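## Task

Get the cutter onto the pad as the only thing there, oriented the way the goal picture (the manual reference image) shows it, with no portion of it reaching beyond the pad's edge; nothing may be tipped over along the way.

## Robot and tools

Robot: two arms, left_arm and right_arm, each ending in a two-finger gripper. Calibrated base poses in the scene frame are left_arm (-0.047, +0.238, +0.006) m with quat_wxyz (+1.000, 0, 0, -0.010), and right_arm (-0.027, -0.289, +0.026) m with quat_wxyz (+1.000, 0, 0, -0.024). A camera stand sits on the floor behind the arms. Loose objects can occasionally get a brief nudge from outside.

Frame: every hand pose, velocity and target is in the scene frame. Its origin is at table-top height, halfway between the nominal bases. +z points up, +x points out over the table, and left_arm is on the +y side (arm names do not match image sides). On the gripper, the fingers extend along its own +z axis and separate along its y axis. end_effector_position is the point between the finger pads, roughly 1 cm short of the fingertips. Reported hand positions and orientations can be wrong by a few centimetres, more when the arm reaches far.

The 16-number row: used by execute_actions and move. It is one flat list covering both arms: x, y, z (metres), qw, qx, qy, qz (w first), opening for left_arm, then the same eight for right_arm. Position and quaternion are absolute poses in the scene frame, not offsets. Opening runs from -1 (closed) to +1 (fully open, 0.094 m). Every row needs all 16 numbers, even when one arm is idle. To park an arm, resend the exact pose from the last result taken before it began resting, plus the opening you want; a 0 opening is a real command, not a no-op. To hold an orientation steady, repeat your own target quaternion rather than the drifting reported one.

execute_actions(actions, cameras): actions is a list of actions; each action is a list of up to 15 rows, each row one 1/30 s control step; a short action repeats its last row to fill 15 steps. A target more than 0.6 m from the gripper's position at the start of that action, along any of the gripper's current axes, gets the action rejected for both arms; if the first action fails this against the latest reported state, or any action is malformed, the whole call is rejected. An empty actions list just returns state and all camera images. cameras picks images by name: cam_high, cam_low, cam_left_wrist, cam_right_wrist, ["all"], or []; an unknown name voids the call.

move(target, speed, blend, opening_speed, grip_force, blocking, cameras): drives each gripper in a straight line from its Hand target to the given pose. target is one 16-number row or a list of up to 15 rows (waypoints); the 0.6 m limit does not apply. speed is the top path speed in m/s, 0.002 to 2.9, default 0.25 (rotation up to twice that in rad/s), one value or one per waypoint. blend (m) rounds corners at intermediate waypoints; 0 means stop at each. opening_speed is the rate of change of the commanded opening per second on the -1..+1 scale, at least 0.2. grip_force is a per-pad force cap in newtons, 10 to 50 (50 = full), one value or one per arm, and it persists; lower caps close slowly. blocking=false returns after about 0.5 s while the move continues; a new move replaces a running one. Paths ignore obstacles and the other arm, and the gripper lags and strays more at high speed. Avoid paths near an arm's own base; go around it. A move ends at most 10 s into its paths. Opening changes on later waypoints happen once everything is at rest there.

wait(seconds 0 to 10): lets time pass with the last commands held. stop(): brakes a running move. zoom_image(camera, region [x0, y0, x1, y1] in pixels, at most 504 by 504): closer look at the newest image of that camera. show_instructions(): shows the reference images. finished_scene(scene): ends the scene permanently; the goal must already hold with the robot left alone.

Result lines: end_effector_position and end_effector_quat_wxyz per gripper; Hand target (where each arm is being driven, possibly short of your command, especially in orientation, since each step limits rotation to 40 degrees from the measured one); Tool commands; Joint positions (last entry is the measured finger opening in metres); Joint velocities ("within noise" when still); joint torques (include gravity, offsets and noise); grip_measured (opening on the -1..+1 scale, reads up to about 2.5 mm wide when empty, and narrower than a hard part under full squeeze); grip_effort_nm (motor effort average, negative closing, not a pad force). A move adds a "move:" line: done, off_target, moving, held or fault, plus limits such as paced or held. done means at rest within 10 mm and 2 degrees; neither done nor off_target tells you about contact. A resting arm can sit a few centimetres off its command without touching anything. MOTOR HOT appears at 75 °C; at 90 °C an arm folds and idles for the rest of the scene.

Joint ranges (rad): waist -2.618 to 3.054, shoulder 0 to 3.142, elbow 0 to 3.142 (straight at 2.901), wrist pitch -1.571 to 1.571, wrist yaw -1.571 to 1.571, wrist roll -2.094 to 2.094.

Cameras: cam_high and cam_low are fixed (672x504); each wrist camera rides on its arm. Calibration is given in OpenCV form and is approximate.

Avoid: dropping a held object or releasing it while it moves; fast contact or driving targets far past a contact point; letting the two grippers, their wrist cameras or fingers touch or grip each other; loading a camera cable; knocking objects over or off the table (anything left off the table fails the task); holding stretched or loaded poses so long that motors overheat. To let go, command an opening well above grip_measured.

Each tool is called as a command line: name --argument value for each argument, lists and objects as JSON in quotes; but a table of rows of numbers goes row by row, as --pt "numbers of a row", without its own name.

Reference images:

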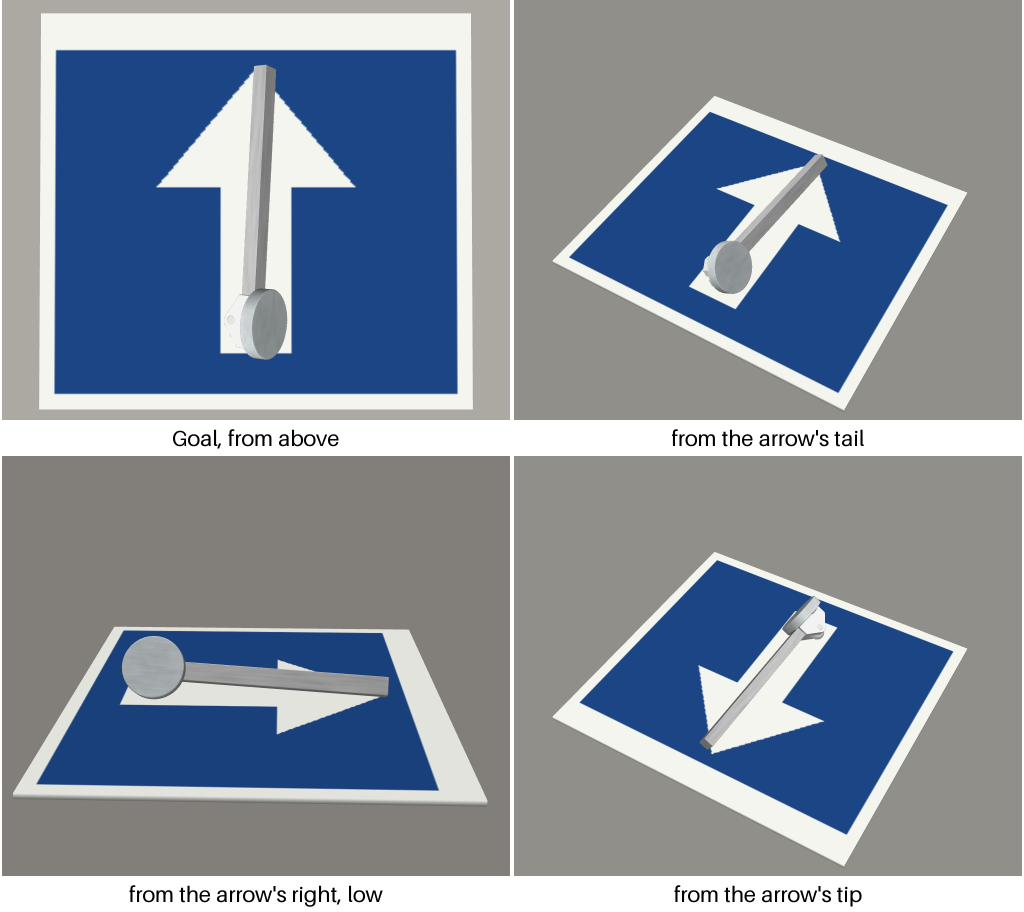

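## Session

execute_actions --actions '[]'

show_instructions

Scene clock: 0.00 s.
left_arm: end_effector_position=(+0.3474, +0.2646, +0.0975) grip_measured=+1.000 grip_effort_nm=n/a end_effector_quat_wxyz=(+0.574, -0.073, +0.816, +0.010) | right_arm: end_effector_position=(+0.3710, -0.2991, +0.1310) grip_measured=+1.000 grip_effort_nm=n/a end_effector_quat_wxyz=(+0.600, +0.006, +0.799, -0.030)
Joint positions: left_arm=[0.053 1.543 0.354 0.839 -0.069 -0.097 0.094] | right_arm=[0.041 1.549 0.343 0.924 0.048 -0.028 0.094]
Joint velocities: within noise
Joint torques (N m): no reading
Heat: left arm: 32 °C; right arm: 33 °C.
Hand target: left_arm +0.3513, +0.2648, +0.1076; +0.586, -0.073, +0.807, +0.009 | right_arm +0.3717, -0.2981, +0.1322; +0.600, +0.004, +0.799, -0.027
Tool commands: left_gripper/opening=+1.0 right_gripper/opening=+1.0
camera_calibration:
cam_left_wrist: T_world_to_cam=[[0.122808, -0.990271, 0.0654313, 0.21173], [-0.695689, -0.13292, -0.705938, 0.386171], [0.707767, 0.0411747, -0.705245, -0.0989855], [0, 0, 0, 1]] pos_world=[0.312712, 0.265075, 0.18895]
cam_right_wrist: T_world_to_cam=[[-0.0689415, -0.996761, 0.0414057, -0.280211], [-0.65936, 0.0143796, -0.75169, 0.385154], [0.74866, -0.0791239, -0.658216, -0.123064], [0, 0, 0, 1]] pos_world=[0.32677, -0.294579, 0.220116]

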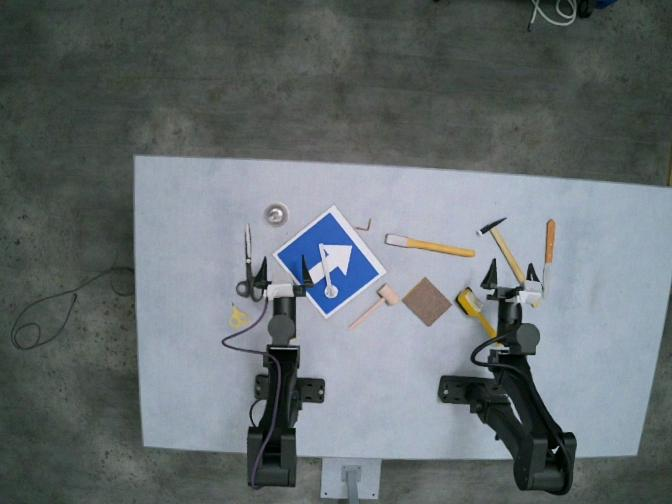

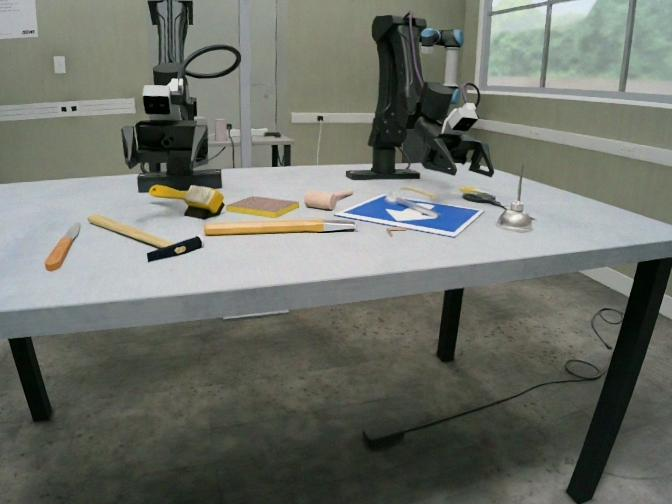

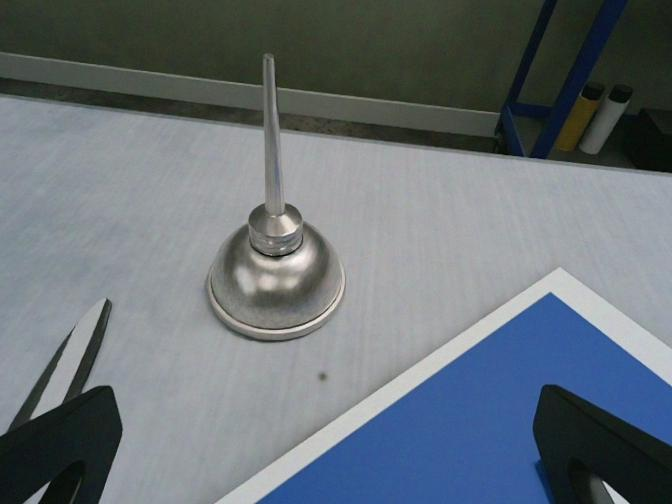

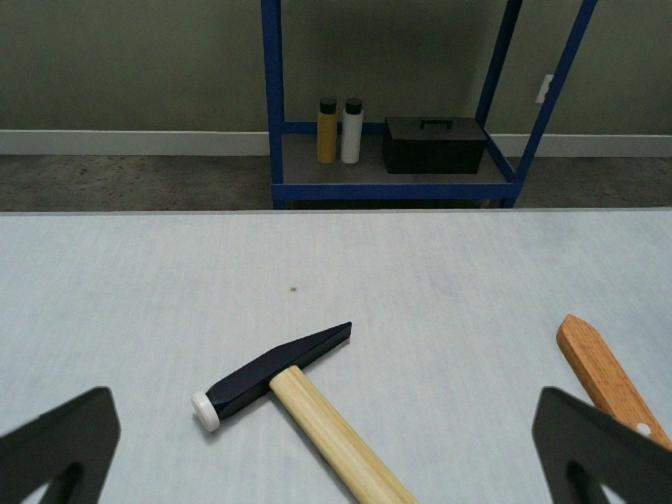

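Reference images for this scene: manual.

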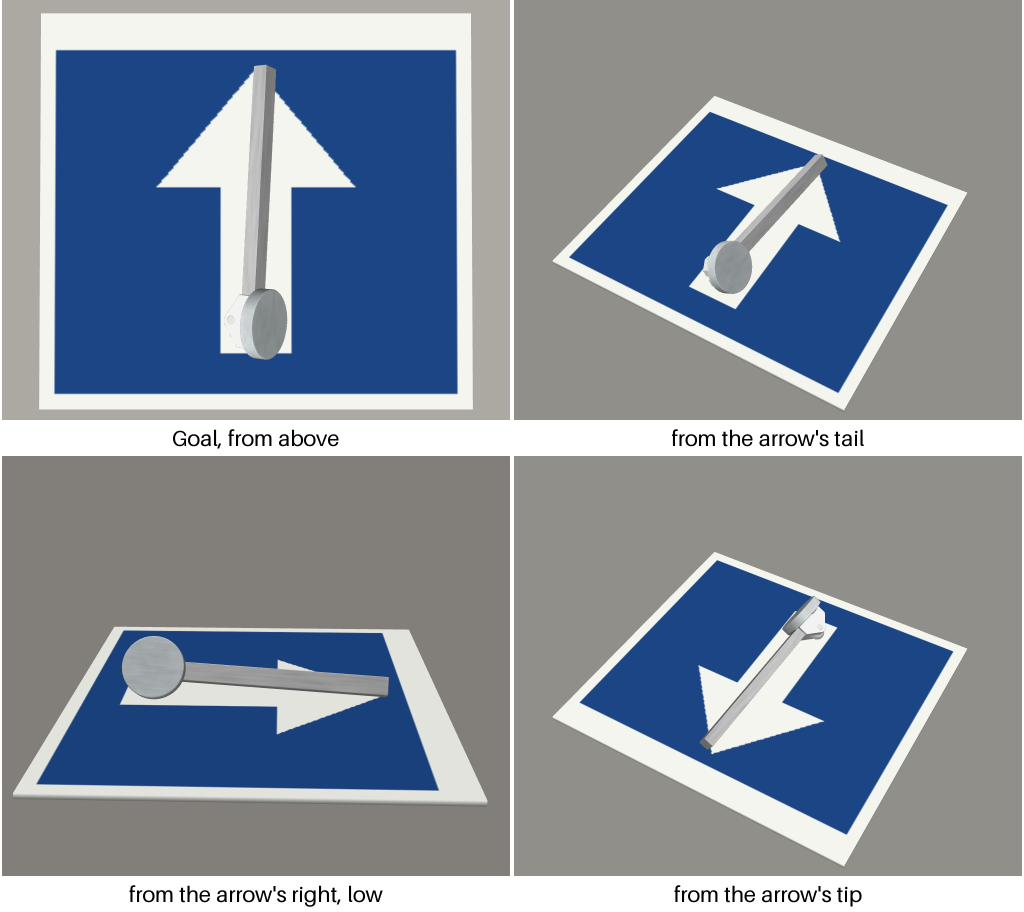

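zoom_image --camera "cam_high" --region '[225, 190, 425, 340]'

zoom_image --camera "cam_low" --region '[320, 170, 500, 250]'

Scaled by 2.520 from the camera's 672x504 image, which has a finer 960x720 frame.

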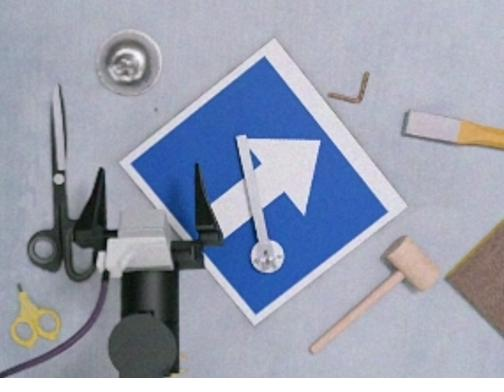

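Scaled by 2.800 from the camera's 672x504 image, which has a finer 960x720 frame.

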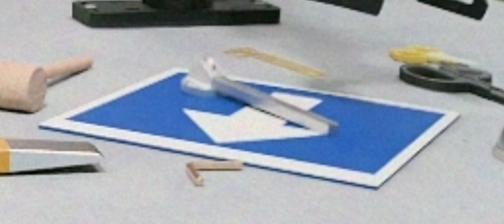

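move --pt "0.32 0.255 0.2 0.35 0 0.937 0 1 0.371 -0.2991 0.131 0.6 0.006 0.799 -0.03 1" --pt "0.25 0.17 0.28 0.087 0 0.996 0 1 0.371 -0.2991 0.131 0.6 0.006 0.799 -0.03 1" --cameras '["all"]' --speed '[0.2, 0.2]' --blend '[0.03, 0]'

zoom_image --camera "cam_low" --region '[370, 175, 470, 245]'

zoom_image --camera "cam_high" --region '[265, 200, 395, 325]'

Scene clock: 20.13 s.
left_arm: end_effector_position=(+0.2527, +0.1707, +0.2624) grip_measured=+1.000 grip_effort_nm=0.04 end_effector_quat_wxyz=(+0.123, +0.003, +0.992, -0.009) | right_arm: end_effector_position=(+0.3709, -0.3003, +0.1309) grip_measured=+1.000 grip_effort_nm=0.02 end_effector_quat_wxyz=(+0.600, +0.008, +0.800, -0.032)
Joint positions: left_arm=[-0.23 1.583 1.826 -1.57 -0.043 -0.24 0.094] | right_arm=[0.041 1.549 0.343 0.924 0.055 -0.028 0.094]
Joint torques (N m): left_arm=[-0.29 -7.06 9.77 0.34 -0.07 0.02] | right_arm=[0.06 -4.34 5.53 1.76 -0.06 0.02]
Heat: left arm: 36 °C; right arm: 37 °C.
Hand target: left_arm +0.2497, +0.1701, +0.2790; +0.147, +0.002, +0.989, -0.015 | right_arm +0.3710, -0.2992, +0.1310; +0.600, +0.006, +0.799, -0.030
Off the commanded pose: left_arm 0.018 m, 4 deg | right_arm 0.001 m, 0 deg.
joint sent to its limit (left arm) — joint 4 (wrist pitch), lower limit. The joint targets are off in orientation, not in position.
move: off_target (left_arm)
camera_calibration:
cam_left_wrist: T_world_to_cam=[[-0.0135307, -0.999684, 0.0211768, 0.167234], [-0.982052, 0.0172707, 0.187819, 0.236488], [-0.188125, -0.0182554, -0.981975, 0.397259], [0, 0, 0, 1]] pos_world=[0.309241, 0.170349, 0.34214]
cam_right_wrist: T_world_to_cam=[[-0.0754922, -0.996205, 0.0433191, -0.279102], [-0.659506, 0.017299, -0.7515, 0.385961], [0.747898, -0.0853016, -0.65831, -0.12475], [0, 0, 0, 1]] pos_world=[0.326774, -0.295361, 0.220016]

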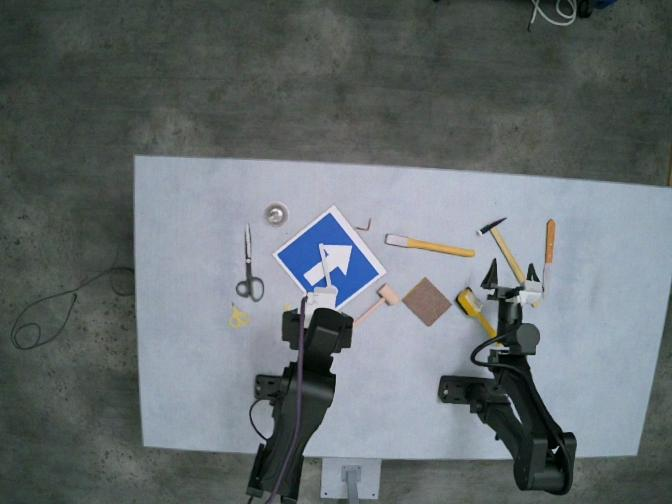

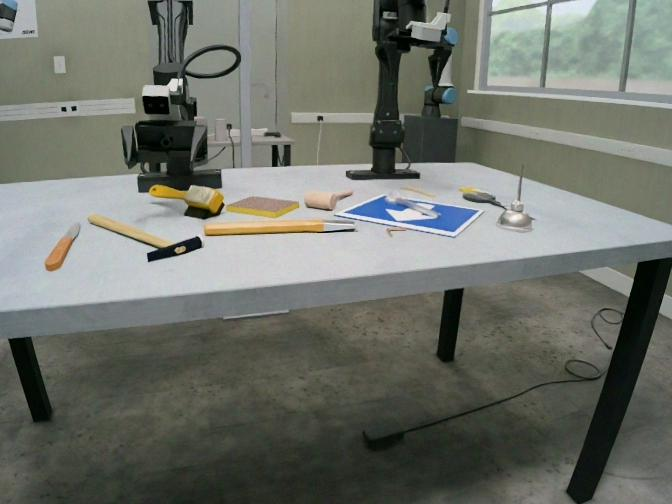

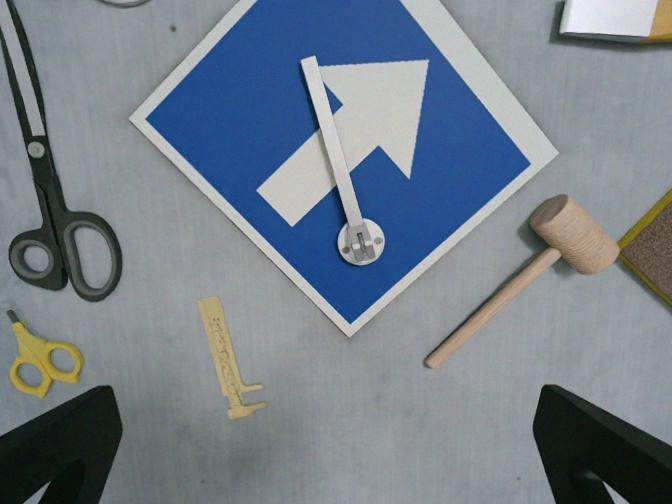

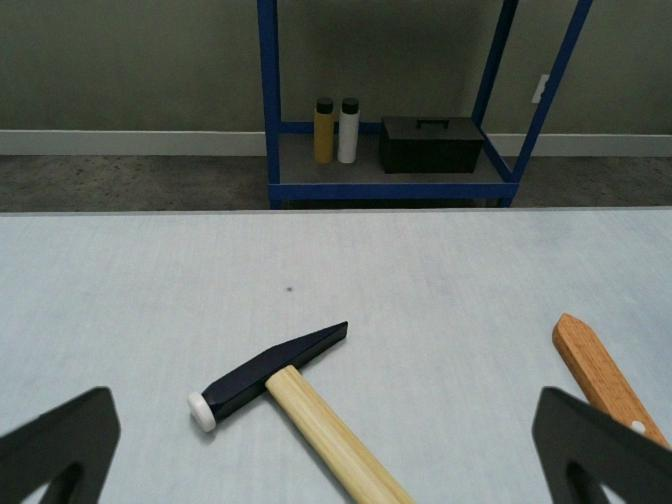

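Scaled by 5.040 from the camera's 672x504 image, which has a finer 960x720 frame.

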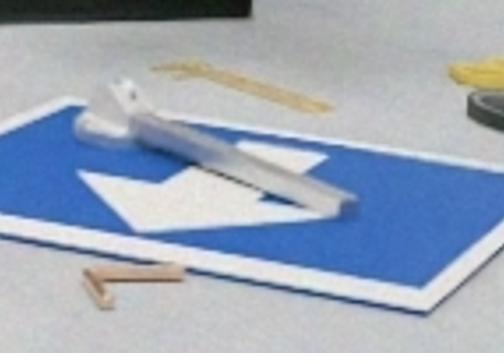

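Scaled by 3.877 from the camera's 672x504 image, which has a finer 960x720 frame.

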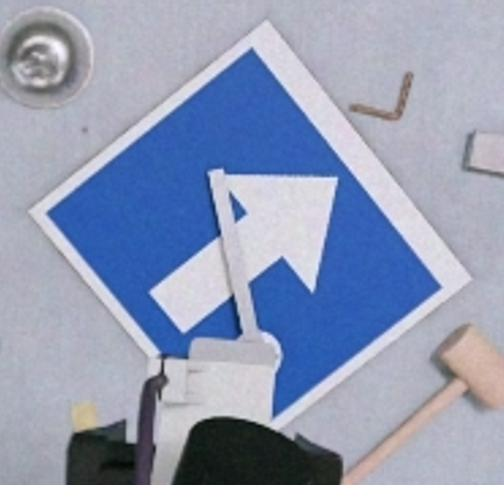

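zoom_image --camera "cam_left_wrist" --region '[240, 30, 460, 300]'

zoom_image --camera "cam_left_wrist" --region '[300, 180, 420, 290]'

Scaled by 1.867 from the camera's 672x504 image, which has a finer 960x720 frame.

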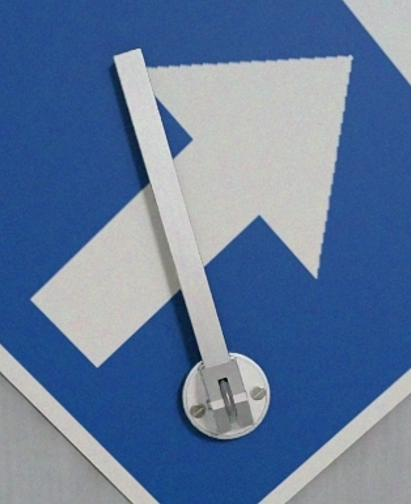

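Scaled by 4.200 from the camera's 672x504 image, which has a finer 960x720 frame.

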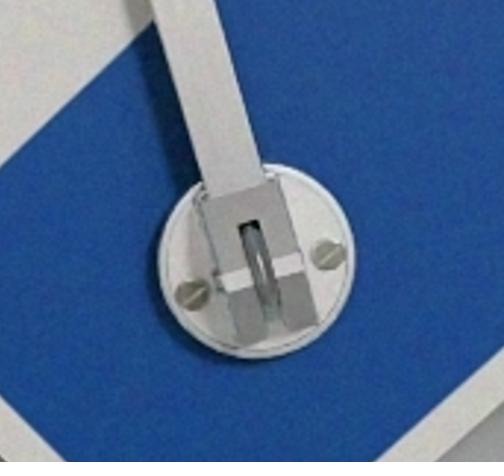

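move --pt "0.3 0.157 0.12 0 -0.1305 0.9914 0 -0.3 0.371 -0.2991 0.131 0.6 0.006 0.799 -0.03 1" --cameras '["cam_low", "cam_left_wrist"]' --speed 0.15

zoom_image --camera "cam_low" --region '[340, 140, 480, 250]'

Scene clock: 245.17 s.
left_arm: end_effector_position=(+0.2969, +0.1560, +0.1227) grip_measured=-0.299 grip_effort_nm=-0.04 end_effector_quat_wxyz=(-0.005, -0.124, +0.992, +0.005) | right_arm: end_effector_position=(+0.3709, -0.3003, +0.1309) grip_measured=+1.000 grip_effort_nm=0.03 end_effector_quat_wxyz=(+0.600, +0.008, +0.800, -0.032)
Joint positions: left_arm=[-0.22 1.897 1.652 -1.339 -0.006 -0.489 0.033] | right_arm=[0.041 1.549 0.343 0.924 0.055 -0.028 0.094]
Joint torques (N m): left_arm=[0.9 -8.25 5.67 0.25 0.12 -0.08] | right_arm=[0.05 -4.31 5.53 1.76 -0.07 0.02]
Heat: left arm: 41 °C; right arm: 45 °C.
Hand target: left_arm +0.2999, +0.1571, +0.1201; +0.000, -0.130, +0.991, +0.000 | right_arm +0.3710, -0.2992, +0.1310; +0.600, +0.006, +0.799, -0.030
Off the commanded pose: left_arm 0.004 m, 1 deg | right_arm 0.001 m, 0 deg.
move: done
camera_calibration:
cam_left_wrist: T_world_to_cam=[[0.240731, -0.970579, -0.00497543, 0.0793113], [-0.875696, -0.219402, 0.430138, 0.281948], [-0.418574, -0.0991905, -0.90275, 0.339456], [0, 0, 0, 1]] pos_world=[0.369896, 0.172509, 0.185561]
Images, in order (width x height): cam_low 672x504, cam_left_wrist 672x504.

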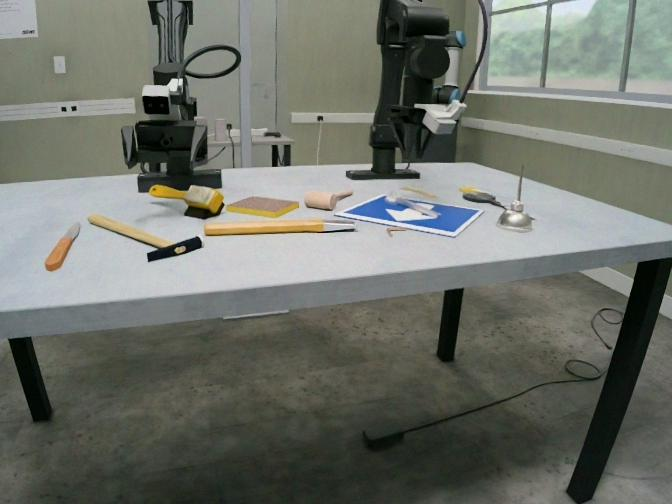

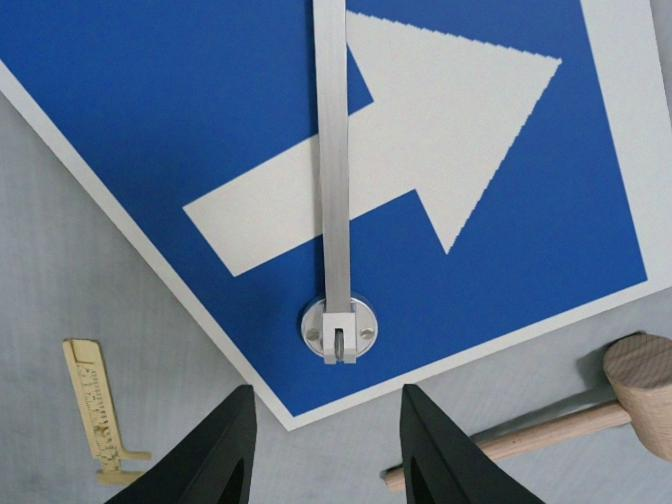

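Scaled by 3.600 from the camera's 672x504 image, which has a finer 960x720 frame.

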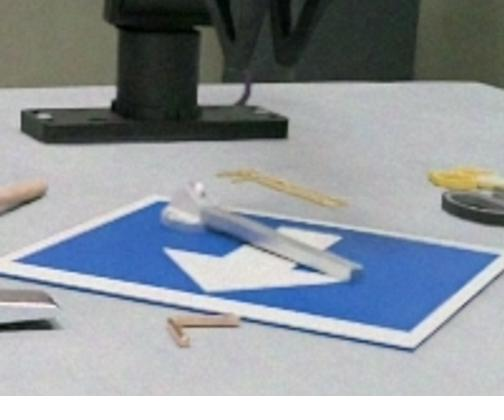

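move --pt "0.297 0.1555 0.05 0 -0.135 0.9908 0 -0.3 0.371 -0.2991 0.131 0.6 0.006 0.799 -0.03 1" --cameras '["cam_low", "cam_left_wrist"]' --speed 0.1

zoom_image --camera "cam_low" --region '[360, 160, 480, 250]'

Scene clock: 257.07 s.
left_arm: end_effector_position=(+0.2954, +0.1563, +0.0544) grip_measured=-0.299 grip_effort_nm=-0.04 end_effector_quat_wxyz=(-0.003, -0.131, +0.991, +0.004) | right_arm: end_effector_position=(+0.3709, -0.3003, +0.1309) grip_measured=+1.000 grip_effort_nm=0.03 end_effector_quat_wxyz=(+0.600, +0.008, +0.800, -0.032)
Joint positions: left_arm=[-0.22 1.922 1.413 -1.069 -0.005 -0.505 0.033] | right_arm=[0.041 1.549 0.343 0.924 0.055 -0.028 0.094]
Joint torques (N m): left_arm=[0.12 -7.76 5.45 0.28 0.04 0] | right_arm=[0.08 -4.33 5.55 1.76 -0.06 0.02]
Heat: left arm: 41 °C; right arm: 45 °C.
Hand target: left_arm +0.2970, +0.1555, +0.0502; +0.000, -0.135, +0.991, +0.000 | right_arm +0.3710, -0.2992, +0.1310; +0.600, +0.006, +0.799, -0.030
Off the commanded pose: left_arm 0.005 m, 1 deg | right_arm 0.001 m, 0 deg.
move: done
camera_calibration:
cam_left_wrist: T_world_to_cam=[[0.256251, -0.966608, -0.00223833, 0.0742372], [-0.873954, -0.232676, 0.426691, 0.311769], [-0.412964, -0.107384, -0.904395, 0.276906], [0, 0, 0, 1]] pos_world=[0.367801, 0.174035, 0.117569]
Images, in order (width x height): cam_low 672x504, cam_left_wrist 672x504.

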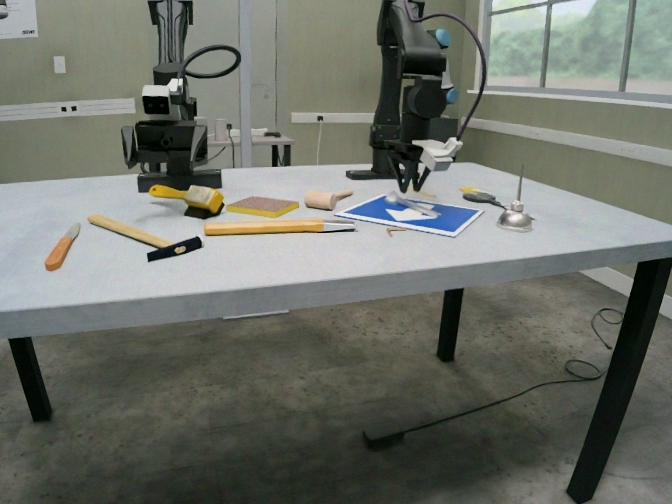

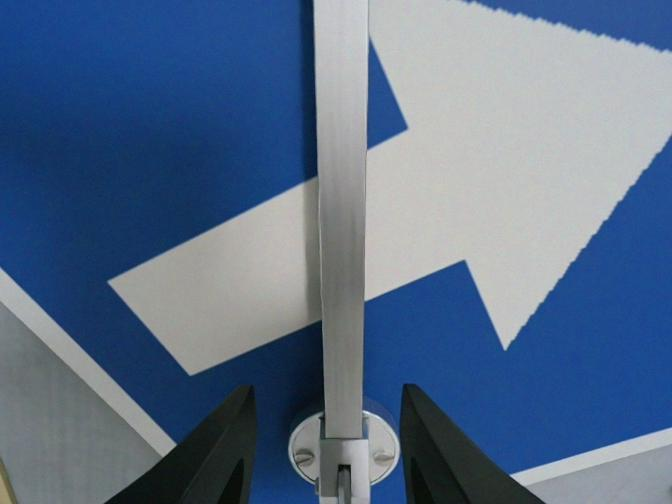

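Scaled by 4.200 from the camera's 672x504 image, which has a finer 960x720 frame.

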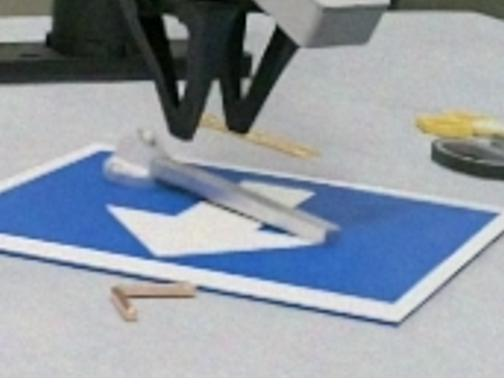

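move --pt "0.2975 0.1525 0.028 0 -0.135 0.9908 0 -0.3 0.371 -0.2991 0.131 0.6 0.006 0.799 -0.03 1" --pt "0.2975 0.1525 0.0155 0 -0.135 0.9908 0 -0.3 0.371 -0.2991 0.131 0.6 0.006 0.799 -0.03 1" --cameras '["cam_low", "cam_left_wrist"]' --speed '[0.06, 0.03]'

zoom_image --camera "cam_low" --region '[360, 160, 480, 250]'

Scene clock: 269.00 s.
left_arm: end_effector_position=(+0.2962, +0.1560, +0.0224) grip_measured=-0.299 grip_effort_nm=-0.04 end_effector_quat_wxyz=(-0.003, -0.135, +0.991, +0.004) | right_arm: end_effector_position=(+0.3709, -0.3003, +0.1309) grip_measured=+1.000 grip_effort_nm=0.03 end_effector_quat_wxyz=(+0.600, +0.008, +0.800, -0.032)
Joint positions: left_arm=[-0.22 1.965 1.339 -0.953 -0.004 -0.513 0.033] | right_arm=[0.041 1.549 0.343 0.924 0.055 -0.028 0.094]
Joint torques (N m): left_arm=[-0.64 -7.42 5.27 0.36 0.06 0] | right_arm=[0.08 -4.34 5.52 1.76 -0.06 0.02]
Heat: left arm: 40 °C; right arm: 45 °C.
Hand target: left_arm +0.2974, +0.1526, +0.0157; +0.000, -0.135, +0.991, +0.000 | right_arm +0.3710, -0.2992, +0.1310; +0.600, +0.006, +0.799, -0.030
Off the commanded pose: left_arm 0.008 m, 1 deg | right_arm 0.001 m, 0 deg.
move: done
camera_calibration:
cam_left_wrist: T_world_to_cam=[[0.26399, -0.964523, -0.00208625, 0.0710367], [-0.871882, -0.239558, 0.427123, 0.326591], [-0.41247, -0.110937, -0.904191, 0.248746], [0, 0, 0, 1]] pos_world=[0.368596, 0.174349, 0.085568]
Images, in order (width x height): cam_low 672x504, cam_left_wrist 672x504.

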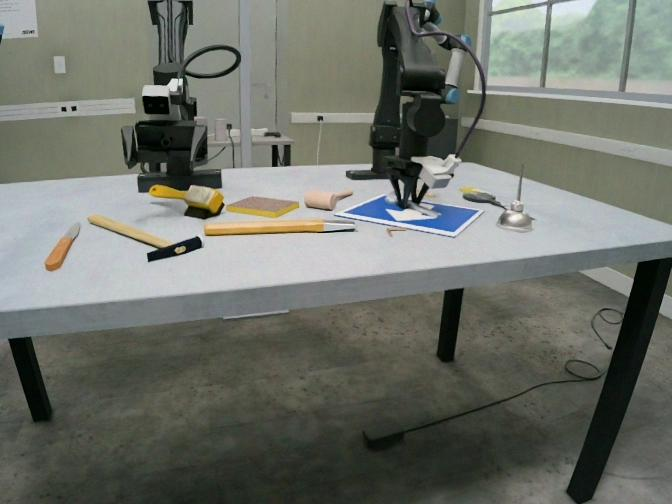

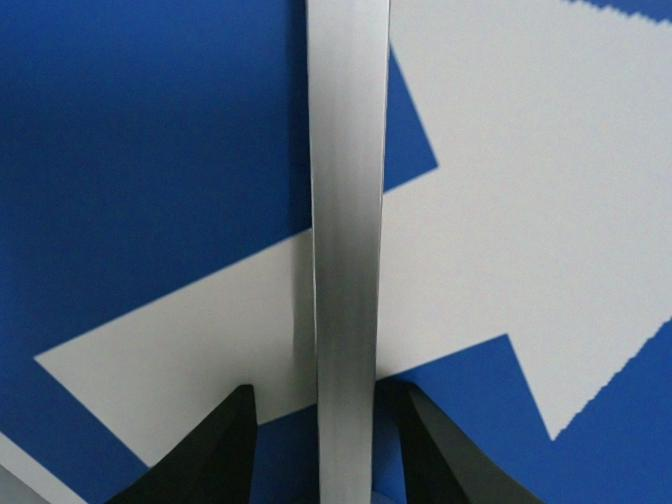

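Scaled by 4.200 from the camera's 672x504 image, which has a finer 960x720 frame.

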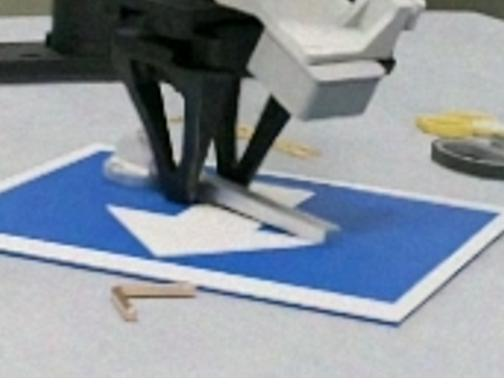

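move --pt "0.2985 0.1475 0.0155 0 -0.135 0.9908 0 -0.3 0.371 -0.2991 0.131 0.6 0.006 0.799 -0.03 1" --cameras '["cam_left_wrist"]' --speed '[0.03]'

Scene clock: 272.57 s.
left_arm: end_effector_position=(+0.2954, +0.1527, +0.0224) grip_measured=-0.299 grip_effort_nm=-0.04 end_effector_quat_wxyz=(-0.003, -0.136, +0.991, +0.004) | right_arm: end_effector_position=(+0.3709, -0.3003, +0.1309) grip_measured=+1.000 grip_effort_nm=0.02 end_effector_quat_wxyz=(+0.600, +0.008, +0.800, -0.032)
Joint positions: left_arm=[-0.23 1.965 1.339 -0.953 -0.004 -0.523 0.033] | right_arm=[0.041 1.549 0.343 0.924 0.055 -0.028 0.094]
Joint torques (N m): left_arm=[-0.9 -7.12 6.06 0.4 0.07 -0.03] | right_arm=[0.06 -4.36 5.55 1.75 -0.05 0.01]
Heat: left arm: 40 °C; right arm: 45 °C.
Hand target: left_arm +0.2983, +0.1476, +0.0157; +0.000, -0.135, +0.991, +0.000 | right_arm +0.3710, -0.2992, +0.1310; +0.600, +0.006, +0.799, -0.030
Off the commanded pose: left_arm 0.009 m, 1 deg | right_arm 0.001 m, 0 deg.
move: done
camera_calibration:
cam_left_wrist: T_world_to_cam=[[0.265043, -0.964234, -0.00221516, 0.0677383], [-0.871648, -0.240574, 0.42703, 0.325223], [-0.41229, -0.11125, -0.904235, 0.248053], [0, 0, 0, 1]] pos_world=[0.367796, 0.171152, 0.0855682]
Images, in order (width x height): cam_left_wrist 672x504.

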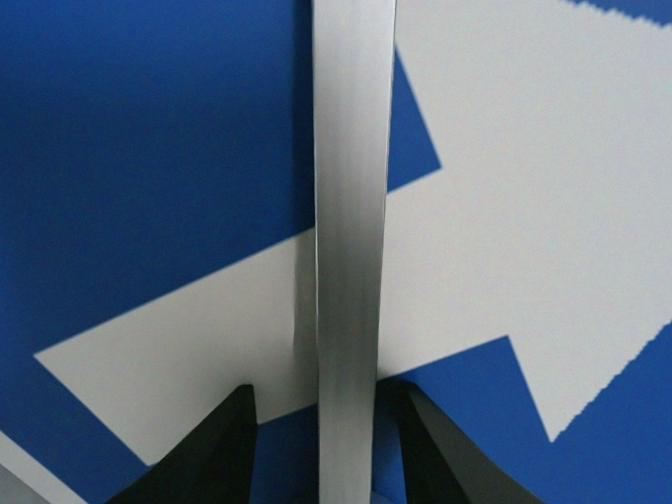

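move --pt "0.2985 0.1445 0.0155 0 -0.135 0.9908 0 -0.3 0.371 -0.2991 0.131 0.6 0.006 0.799 -0.03 1" --cameras '["cam_left_wrist"]' --speed '[0.03]'

Scene clock: 277.53 s.
left_arm: end_effector_position=(+0.2950, +0.1506, +0.0224) grip_measured=-0.299 grip_effort_nm=-0.04 end_effector_quat_wxyz=(-0.003, -0.138, +0.990, +0.004) | right_arm: end_effector_position=(+0.3709, -0.3003, +0.1309) grip_measured=+1.000 grip_effort_nm=0.02 end_effector_quat_wxyz=(+0.600, +0.008, +0.800, -0.032)
Joint positions: left_arm=[-0.236 1.965 1.339 -0.952 -0.004 -0.533 0.033] | right_arm=[0.041 1.549 0.343 0.924 0.055 -0.028 0.094]
Joint torques (N m): left_arm=[-1.06 -6.71 6.23 0.31 0.02 -0.03] | right_arm=[0.03 -4.33 5.53 1.75 -0.06 0.02]
Heat: left arm: 40 °C; right arm: 46 °C.
Hand target: left_arm +0.2983, +0.1445, +0.0157; +0.000, -0.135, +0.991, +0.000 | right_arm +0.3710, -0.2992, +0.1310; +0.600, +0.006, +0.799, -0.030
Off the commanded pose: left_arm 0.010 m, 1 deg | right_arm 0.001 m, 0 deg.
move: done
camera_calibration:
cam_left_wrist: T_world_to_cam=[[0.268723, -0.963215, -0.00204995, 0.0646306], [-0.870904, -0.243877, 0.426674, 0.324584], [-0.411479, -0.112872, -0.904403, 0.247598], [0, 0, 0, 1]] pos_world=[0.367195, 0.169359, 0.085569]
Images, in order (width x height): cam_left_wrist 672x504.

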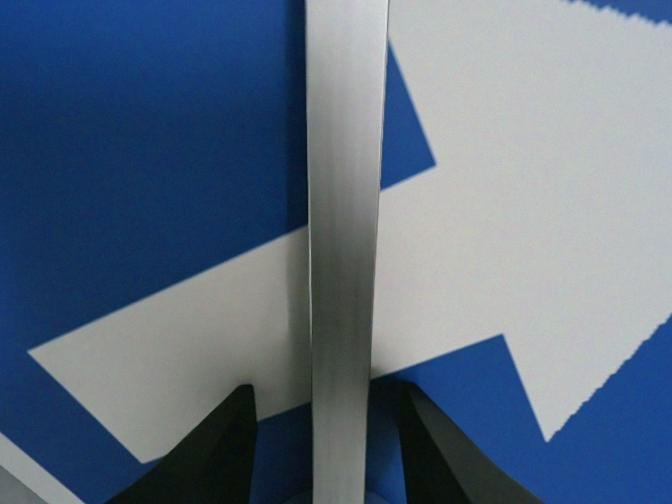

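move --pt "0.2985 0.1405 0.0155 0 -0.135 0.9908 0 -0.3 0.371 -0.2991 0.131 0.6 0.006 0.799 -0.03 1" --cameras '["cam_left_wrist"]' --speed '[0.03]'

Scene clock: 282.40 s.
left_arm: end_effector_position=(+0.2946, +0.1489, +0.0220) grip_measured=-0.299 grip_effort_nm=-0.03 end_effector_quat_wxyz=(-0.002, -0.140, +0.990, +0.005) | right_arm: end_effector_position=(+0.3709, -0.3003, +0.1309) grip_measured=+1.000 grip_effort_nm=0.02 end_effector_quat_wxyz=(+0.600, +0.008, +0.800, -0.032)
Joint positions: left_arm=[-0.243 1.966 1.339 -0.952 -0.008 -0.544 0.033] | right_arm=[0.041 1.549 0.343 0.924 0.055 -0.028 0.094]
Joint torques (N m): left_arm=[-1.37 -6.61 6.64 0.32 0.05 -0.03] | right_arm=[0.06 -4.31 5.52 1.75 -0.07 0.01]
Heat: left arm: 40 °C; right arm: 46 °C.
Hand target: left_arm +0.2983, +0.1406, +0.0158; +0.000, -0.135, +0.991, +0.000 | right_arm +0.3710, -0.2992, +0.1310; +0.600, +0.006, +0.799, -0.030
Off the commanded pose: left_arm 0.011 m, 1 deg | right_arm 0.001 m, 0 deg.
move: off_target (left_arm)
camera_calibration:
cam_left_wrist: T_world_to_cam=[[0.272429, -0.962159, -0.00571209, 0.0619201], [-0.870126, -0.248896, 0.425359, 0.324534], [-0.410685, -0.11091, -0.905006, 0.246364], [0, 0, 0, 1]] pos_world=[0.366694, 0.167676, 0.0852716]
Images, in order (width x height): cam_left_wrist 672x504.

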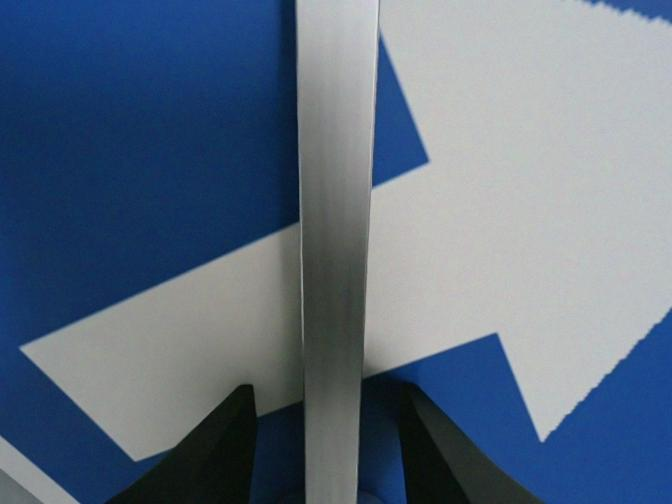

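move --pt "0.2985 0.1405 0.0155 0 -0.135 0.9908 0 -1 0.371 -0.2991 0.131 0.6 0.006 0.799 -0.03 1" --cameras '["cam_left_wrist"]' --speed '[0.03]' --opening_speed 0.4 --grip_force '[45, 50]'

Scene clock: 287.57 s.
left_arm: end_effector_position=(+0.2957, +0.1453, +0.0220) grip_measured=-0.792 grip_effort_nm=-0.90 end_effector_quat_wxyz=(+0.001, -0.137, +0.991, +0.002) | right_arm: end_effector_position=(+0.3709, -0.3003, +0.1309) grip_measured=+1.000 grip_effort_nm=0.03 end_effector_quat_wxyz=(+0.600, +0.008, +0.800, -0.032)
Joint positions: left_arm=[-0.25 1.966 1.339 -0.944 -0.005 -0.545 0.01] | right_arm=[0.041 1.549 0.343 0.924 0.055 -0.028 0.094]
Joint torques (N m): left_arm=[-0.72 -6.63 6.64 0.27 0.09 -0.01] | right_arm=[0.08 -4.33 5.53 1.75 -0.06 0.01]
Heat: left arm: 39 °C; right arm: 46 °C.
Hand target: left_arm +0.2984, +0.1406, +0.0157; +0.000, -0.135, +0.991, +0.000 | right_arm +0.3710, -0.2992, +0.1310; +0.600, +0.006, +0.799, -0.030
Off the commanded pose: left_arm 0.009 m, 0 deg | right_arm 0.001 m, 0 deg.
grip_force (N): 45, 50
move: done
camera_calibration:
cam_left_wrist: T_world_to_cam=[[0.266521, -0.963828, 0.00128036, 0.0599599], [-0.874512, -0.241264, 0.420738, 0.324902], [-0.405211, -0.113255, -0.907181, 0.245219], [0, 0, 0, 1]] pos_world=[0.367515, 0.163951, 0.0856821]
Images, in order (width x height): cam_left_wrist 672x504.

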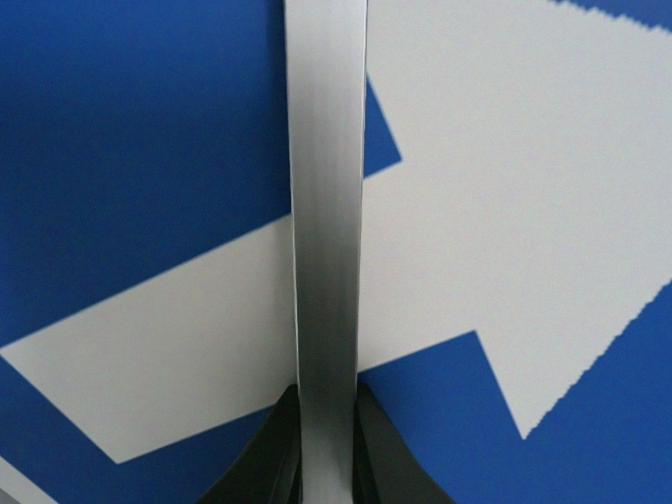

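move --pt "0.297 0.146 0.08 0 -0.137 0.9906 0 -1 0.371 -0.2991 0.131 0.6 0.006 0.799 -0.03 1" --pt "0.32 0.14 0.15 0 -0.137 0.9906 0 -1 0.371 -0.2991 0.131 0.6 0.006 0.799 -0.03 1" --cameras '["cam_left_wrist", "cam_low"]' --speed '[0.06, 0.12]' --blend '[0.02, 0]'

zoom_image --camera "cam_low" --region '[350, 130, 470, 220]'

Scene clock: 293.67 s.
left_arm: end_effector_position=(+0.3148, +0.1399, +0.1396) grip_measured=-0.792 grip_effort_nm=-0.90 end_effector_quat_wxyz=(-0.010, -0.136, +0.991, +0.007) | right_arm: end_effector_position=(+0.3709, -0.3003, +0.1309) grip_measured=+1.000 grip_effort_nm=0.02 end_effector_quat_wxyz=(+0.600, +0.008, +0.800, -0.032)
Joint positions: left_arm=[-0.25 2 1.863 -1.456 -0.004 -0.544 0.01] | right_arm=[0.041 1.549 0.343 0.924 0.055 -0.028 0.094]
Joint torques (N m): left_arm=[0.8 -8.99 10.7 -0.12 0.07 0.01] | right_arm=[0.06 -4.33 5.55 1.75 -0.05 0.02]
Heat: left arm: 39 °C; right arm: 46 °C.
Hand target: left_arm +0.3197, +0.1401, +0.1500; +0.000, -0.137, +0.991, +0.000 | right_arm +0.3710, -0.2992, +0.1310; +0.600, +0.006, +0.799, -0.030
Off the commanded pose: left_arm 0.012 m, 1 deg | right_arm 0.001 m, 0 deg.
grip_force (N): 45, 50
move: off_target (left_arm)
camera_calibration:
cam_left_wrist: T_world_to_cam=[[0.265676, -0.964011, -0.00991709, 0.0513746], [-0.865347, -0.242994, 0.438325, 0.285808], [-0.42496, -0.107871, -0.898762, 0.36329], [0, 0, 0, 1]] pos_world=[0.388058, 0.158164, 0.201744]
Images, in order (width x height): cam_low 672x504, cam_left_wrist 672x504.

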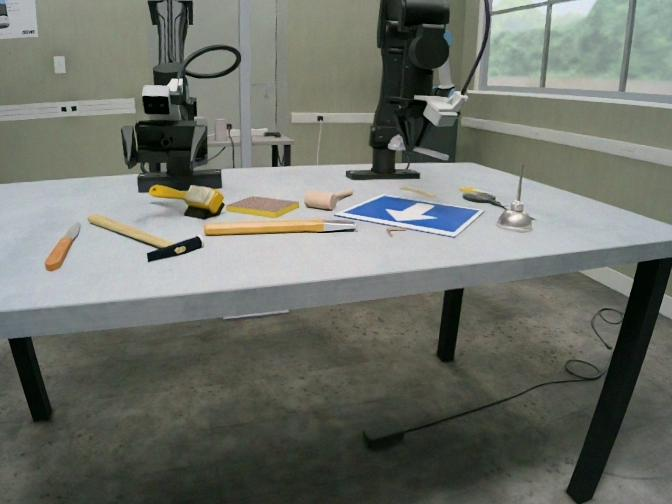

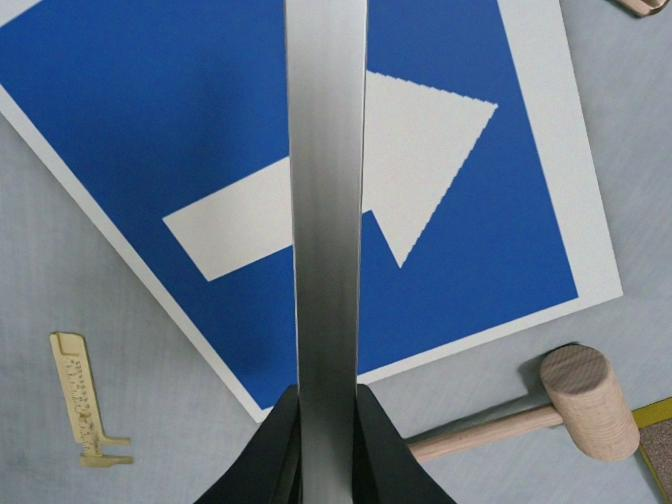

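Scaled by 4.200 from the camera's 672x504 image, which has a finer 960x720 frame.

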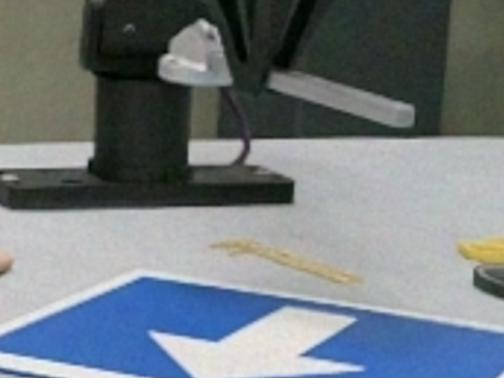

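move --pt "0.34 0.12 0.16 0.3372 -0.4815 0.6627 -0.4641 -1 0.371 -0.2991 0.131 0.6 0.006 0.799 -0.03 1" --cameras '["all"]' --speed '[0.2]'

zoom_image --camera "cam_low" --region '[350, 120, 470, 230]'

zoom_image --camera "cam_high" --region '[260, 200, 400, 330]'

Scene clock: 309.10 s.
left_arm: end_effector_position=(+0.3358, +0.1223, +0.1470) grip_measured=-0.792 grip_effort_nm=-0.90 end_effector_quat_wxyz=(+0.317, -0.494, +0.676, -0.446) | right_arm: end_effector_position=(+0.3709, -0.3003, +0.1309) grip_measured=+1.000 grip_effort_nm=0.03 end_effector_quat_wxyz=(+0.600, +0.008, +0.800, -0.032)
Joint positions: left_arm=[-0.259 1.325 0.531 0.38 0.039 -1.567 0.01] | right_arm=[0.041 1.549 0.343 0.924 0.055 -0.028 0.094]
Joint torques (N m): left_arm=[-0.92 -4.01 6.78 2.19 -0.16 0.07] | right_arm=[0.06 -4.33 5.55 1.75 -0.07 0.02]
Heat: left arm: 39 °C; right arm: 46 °C.
Hand target: left_arm +0.3395, +0.1201, +0.1601; +0.336, -0.482, +0.663, -0.464 | right_arm +0.3710, -0.2992, +0.1310; +0.600, +0.006, +0.799, -0.030
Off the commanded pose: left_arm 0.014 m, 4 deg | right_arm 0.001 m, 0 deg.
grip_force (N): 45, 50
move: off_target (left_arm)
camera_calibration:
cam_left_wrist: T_world_to_cam=[[0.378436, -0.117126, 0.918187, -0.248939], [-0.651942, -0.737899, 0.174574, 0.323959], [0.657083, -0.66467, -0.355607, 0.00195496], [0, 0, 0, 1]] pos_world=[0.304125, 0.211192, 0.172713]
cam_right_wrist: T_world_to_cam=[[-0.0754922, -0.996205, 0.0433191, -0.279102], [-0.659506, 0.017299, -0.7515, 0.385961], [0.747898, -0.0853016, -0.65831, -0.12475], [0, 0, 0, 1]] pos_world=[0.326774, -0.295361, 0.220016]

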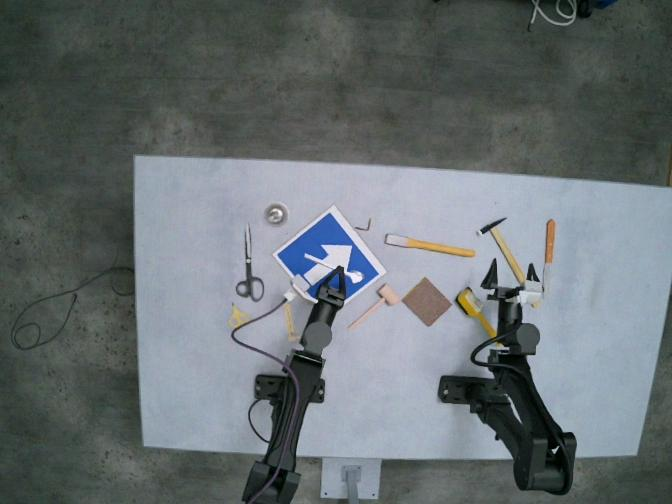

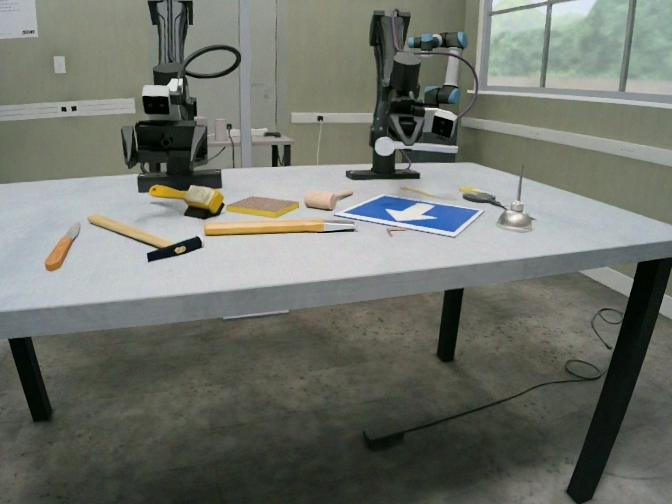

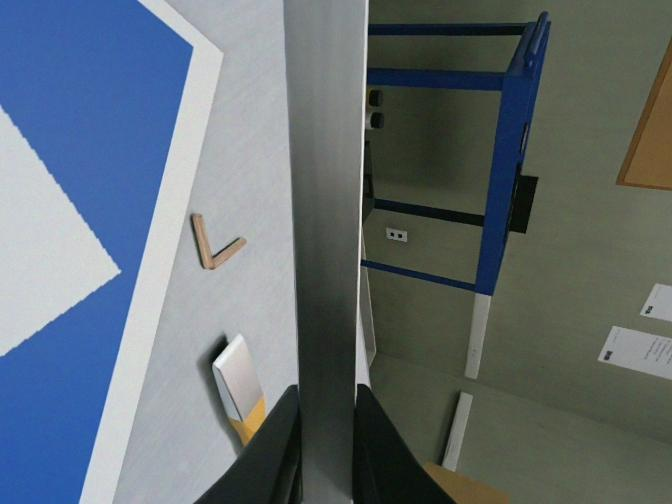

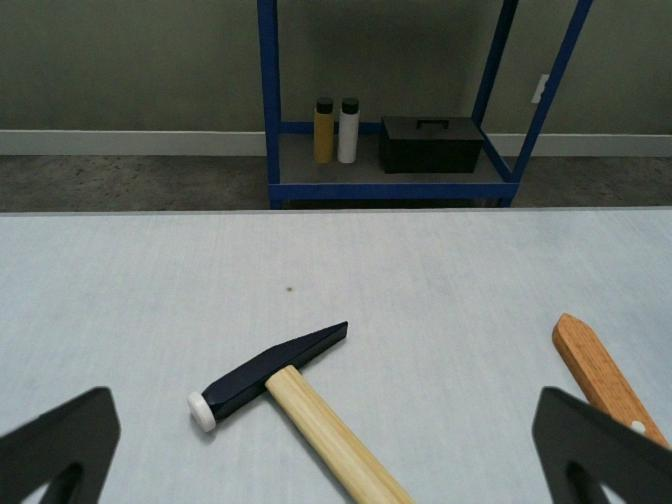

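Scaled by 4.200 from the camera's 672x504 image, which has a finer 960x720 frame.

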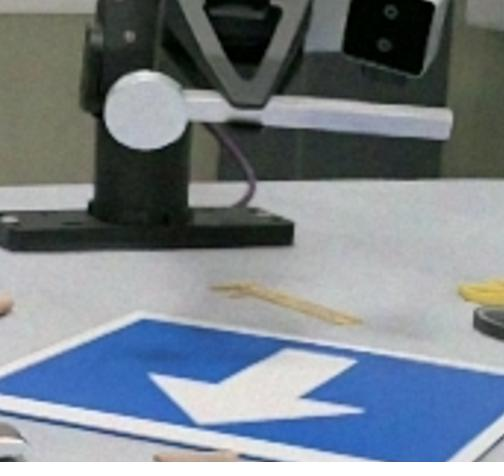

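Scaled by 3.600 from the camera's 672x504 image, which has a finer 960x720 frame.

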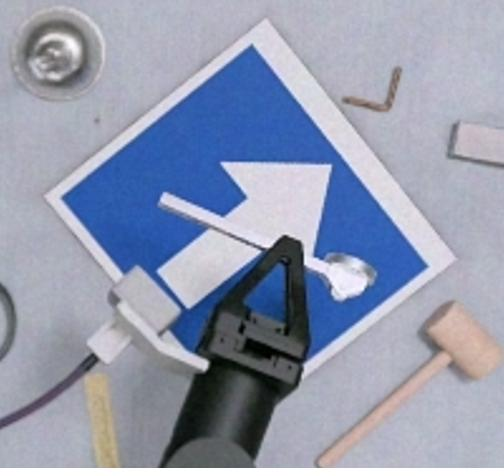

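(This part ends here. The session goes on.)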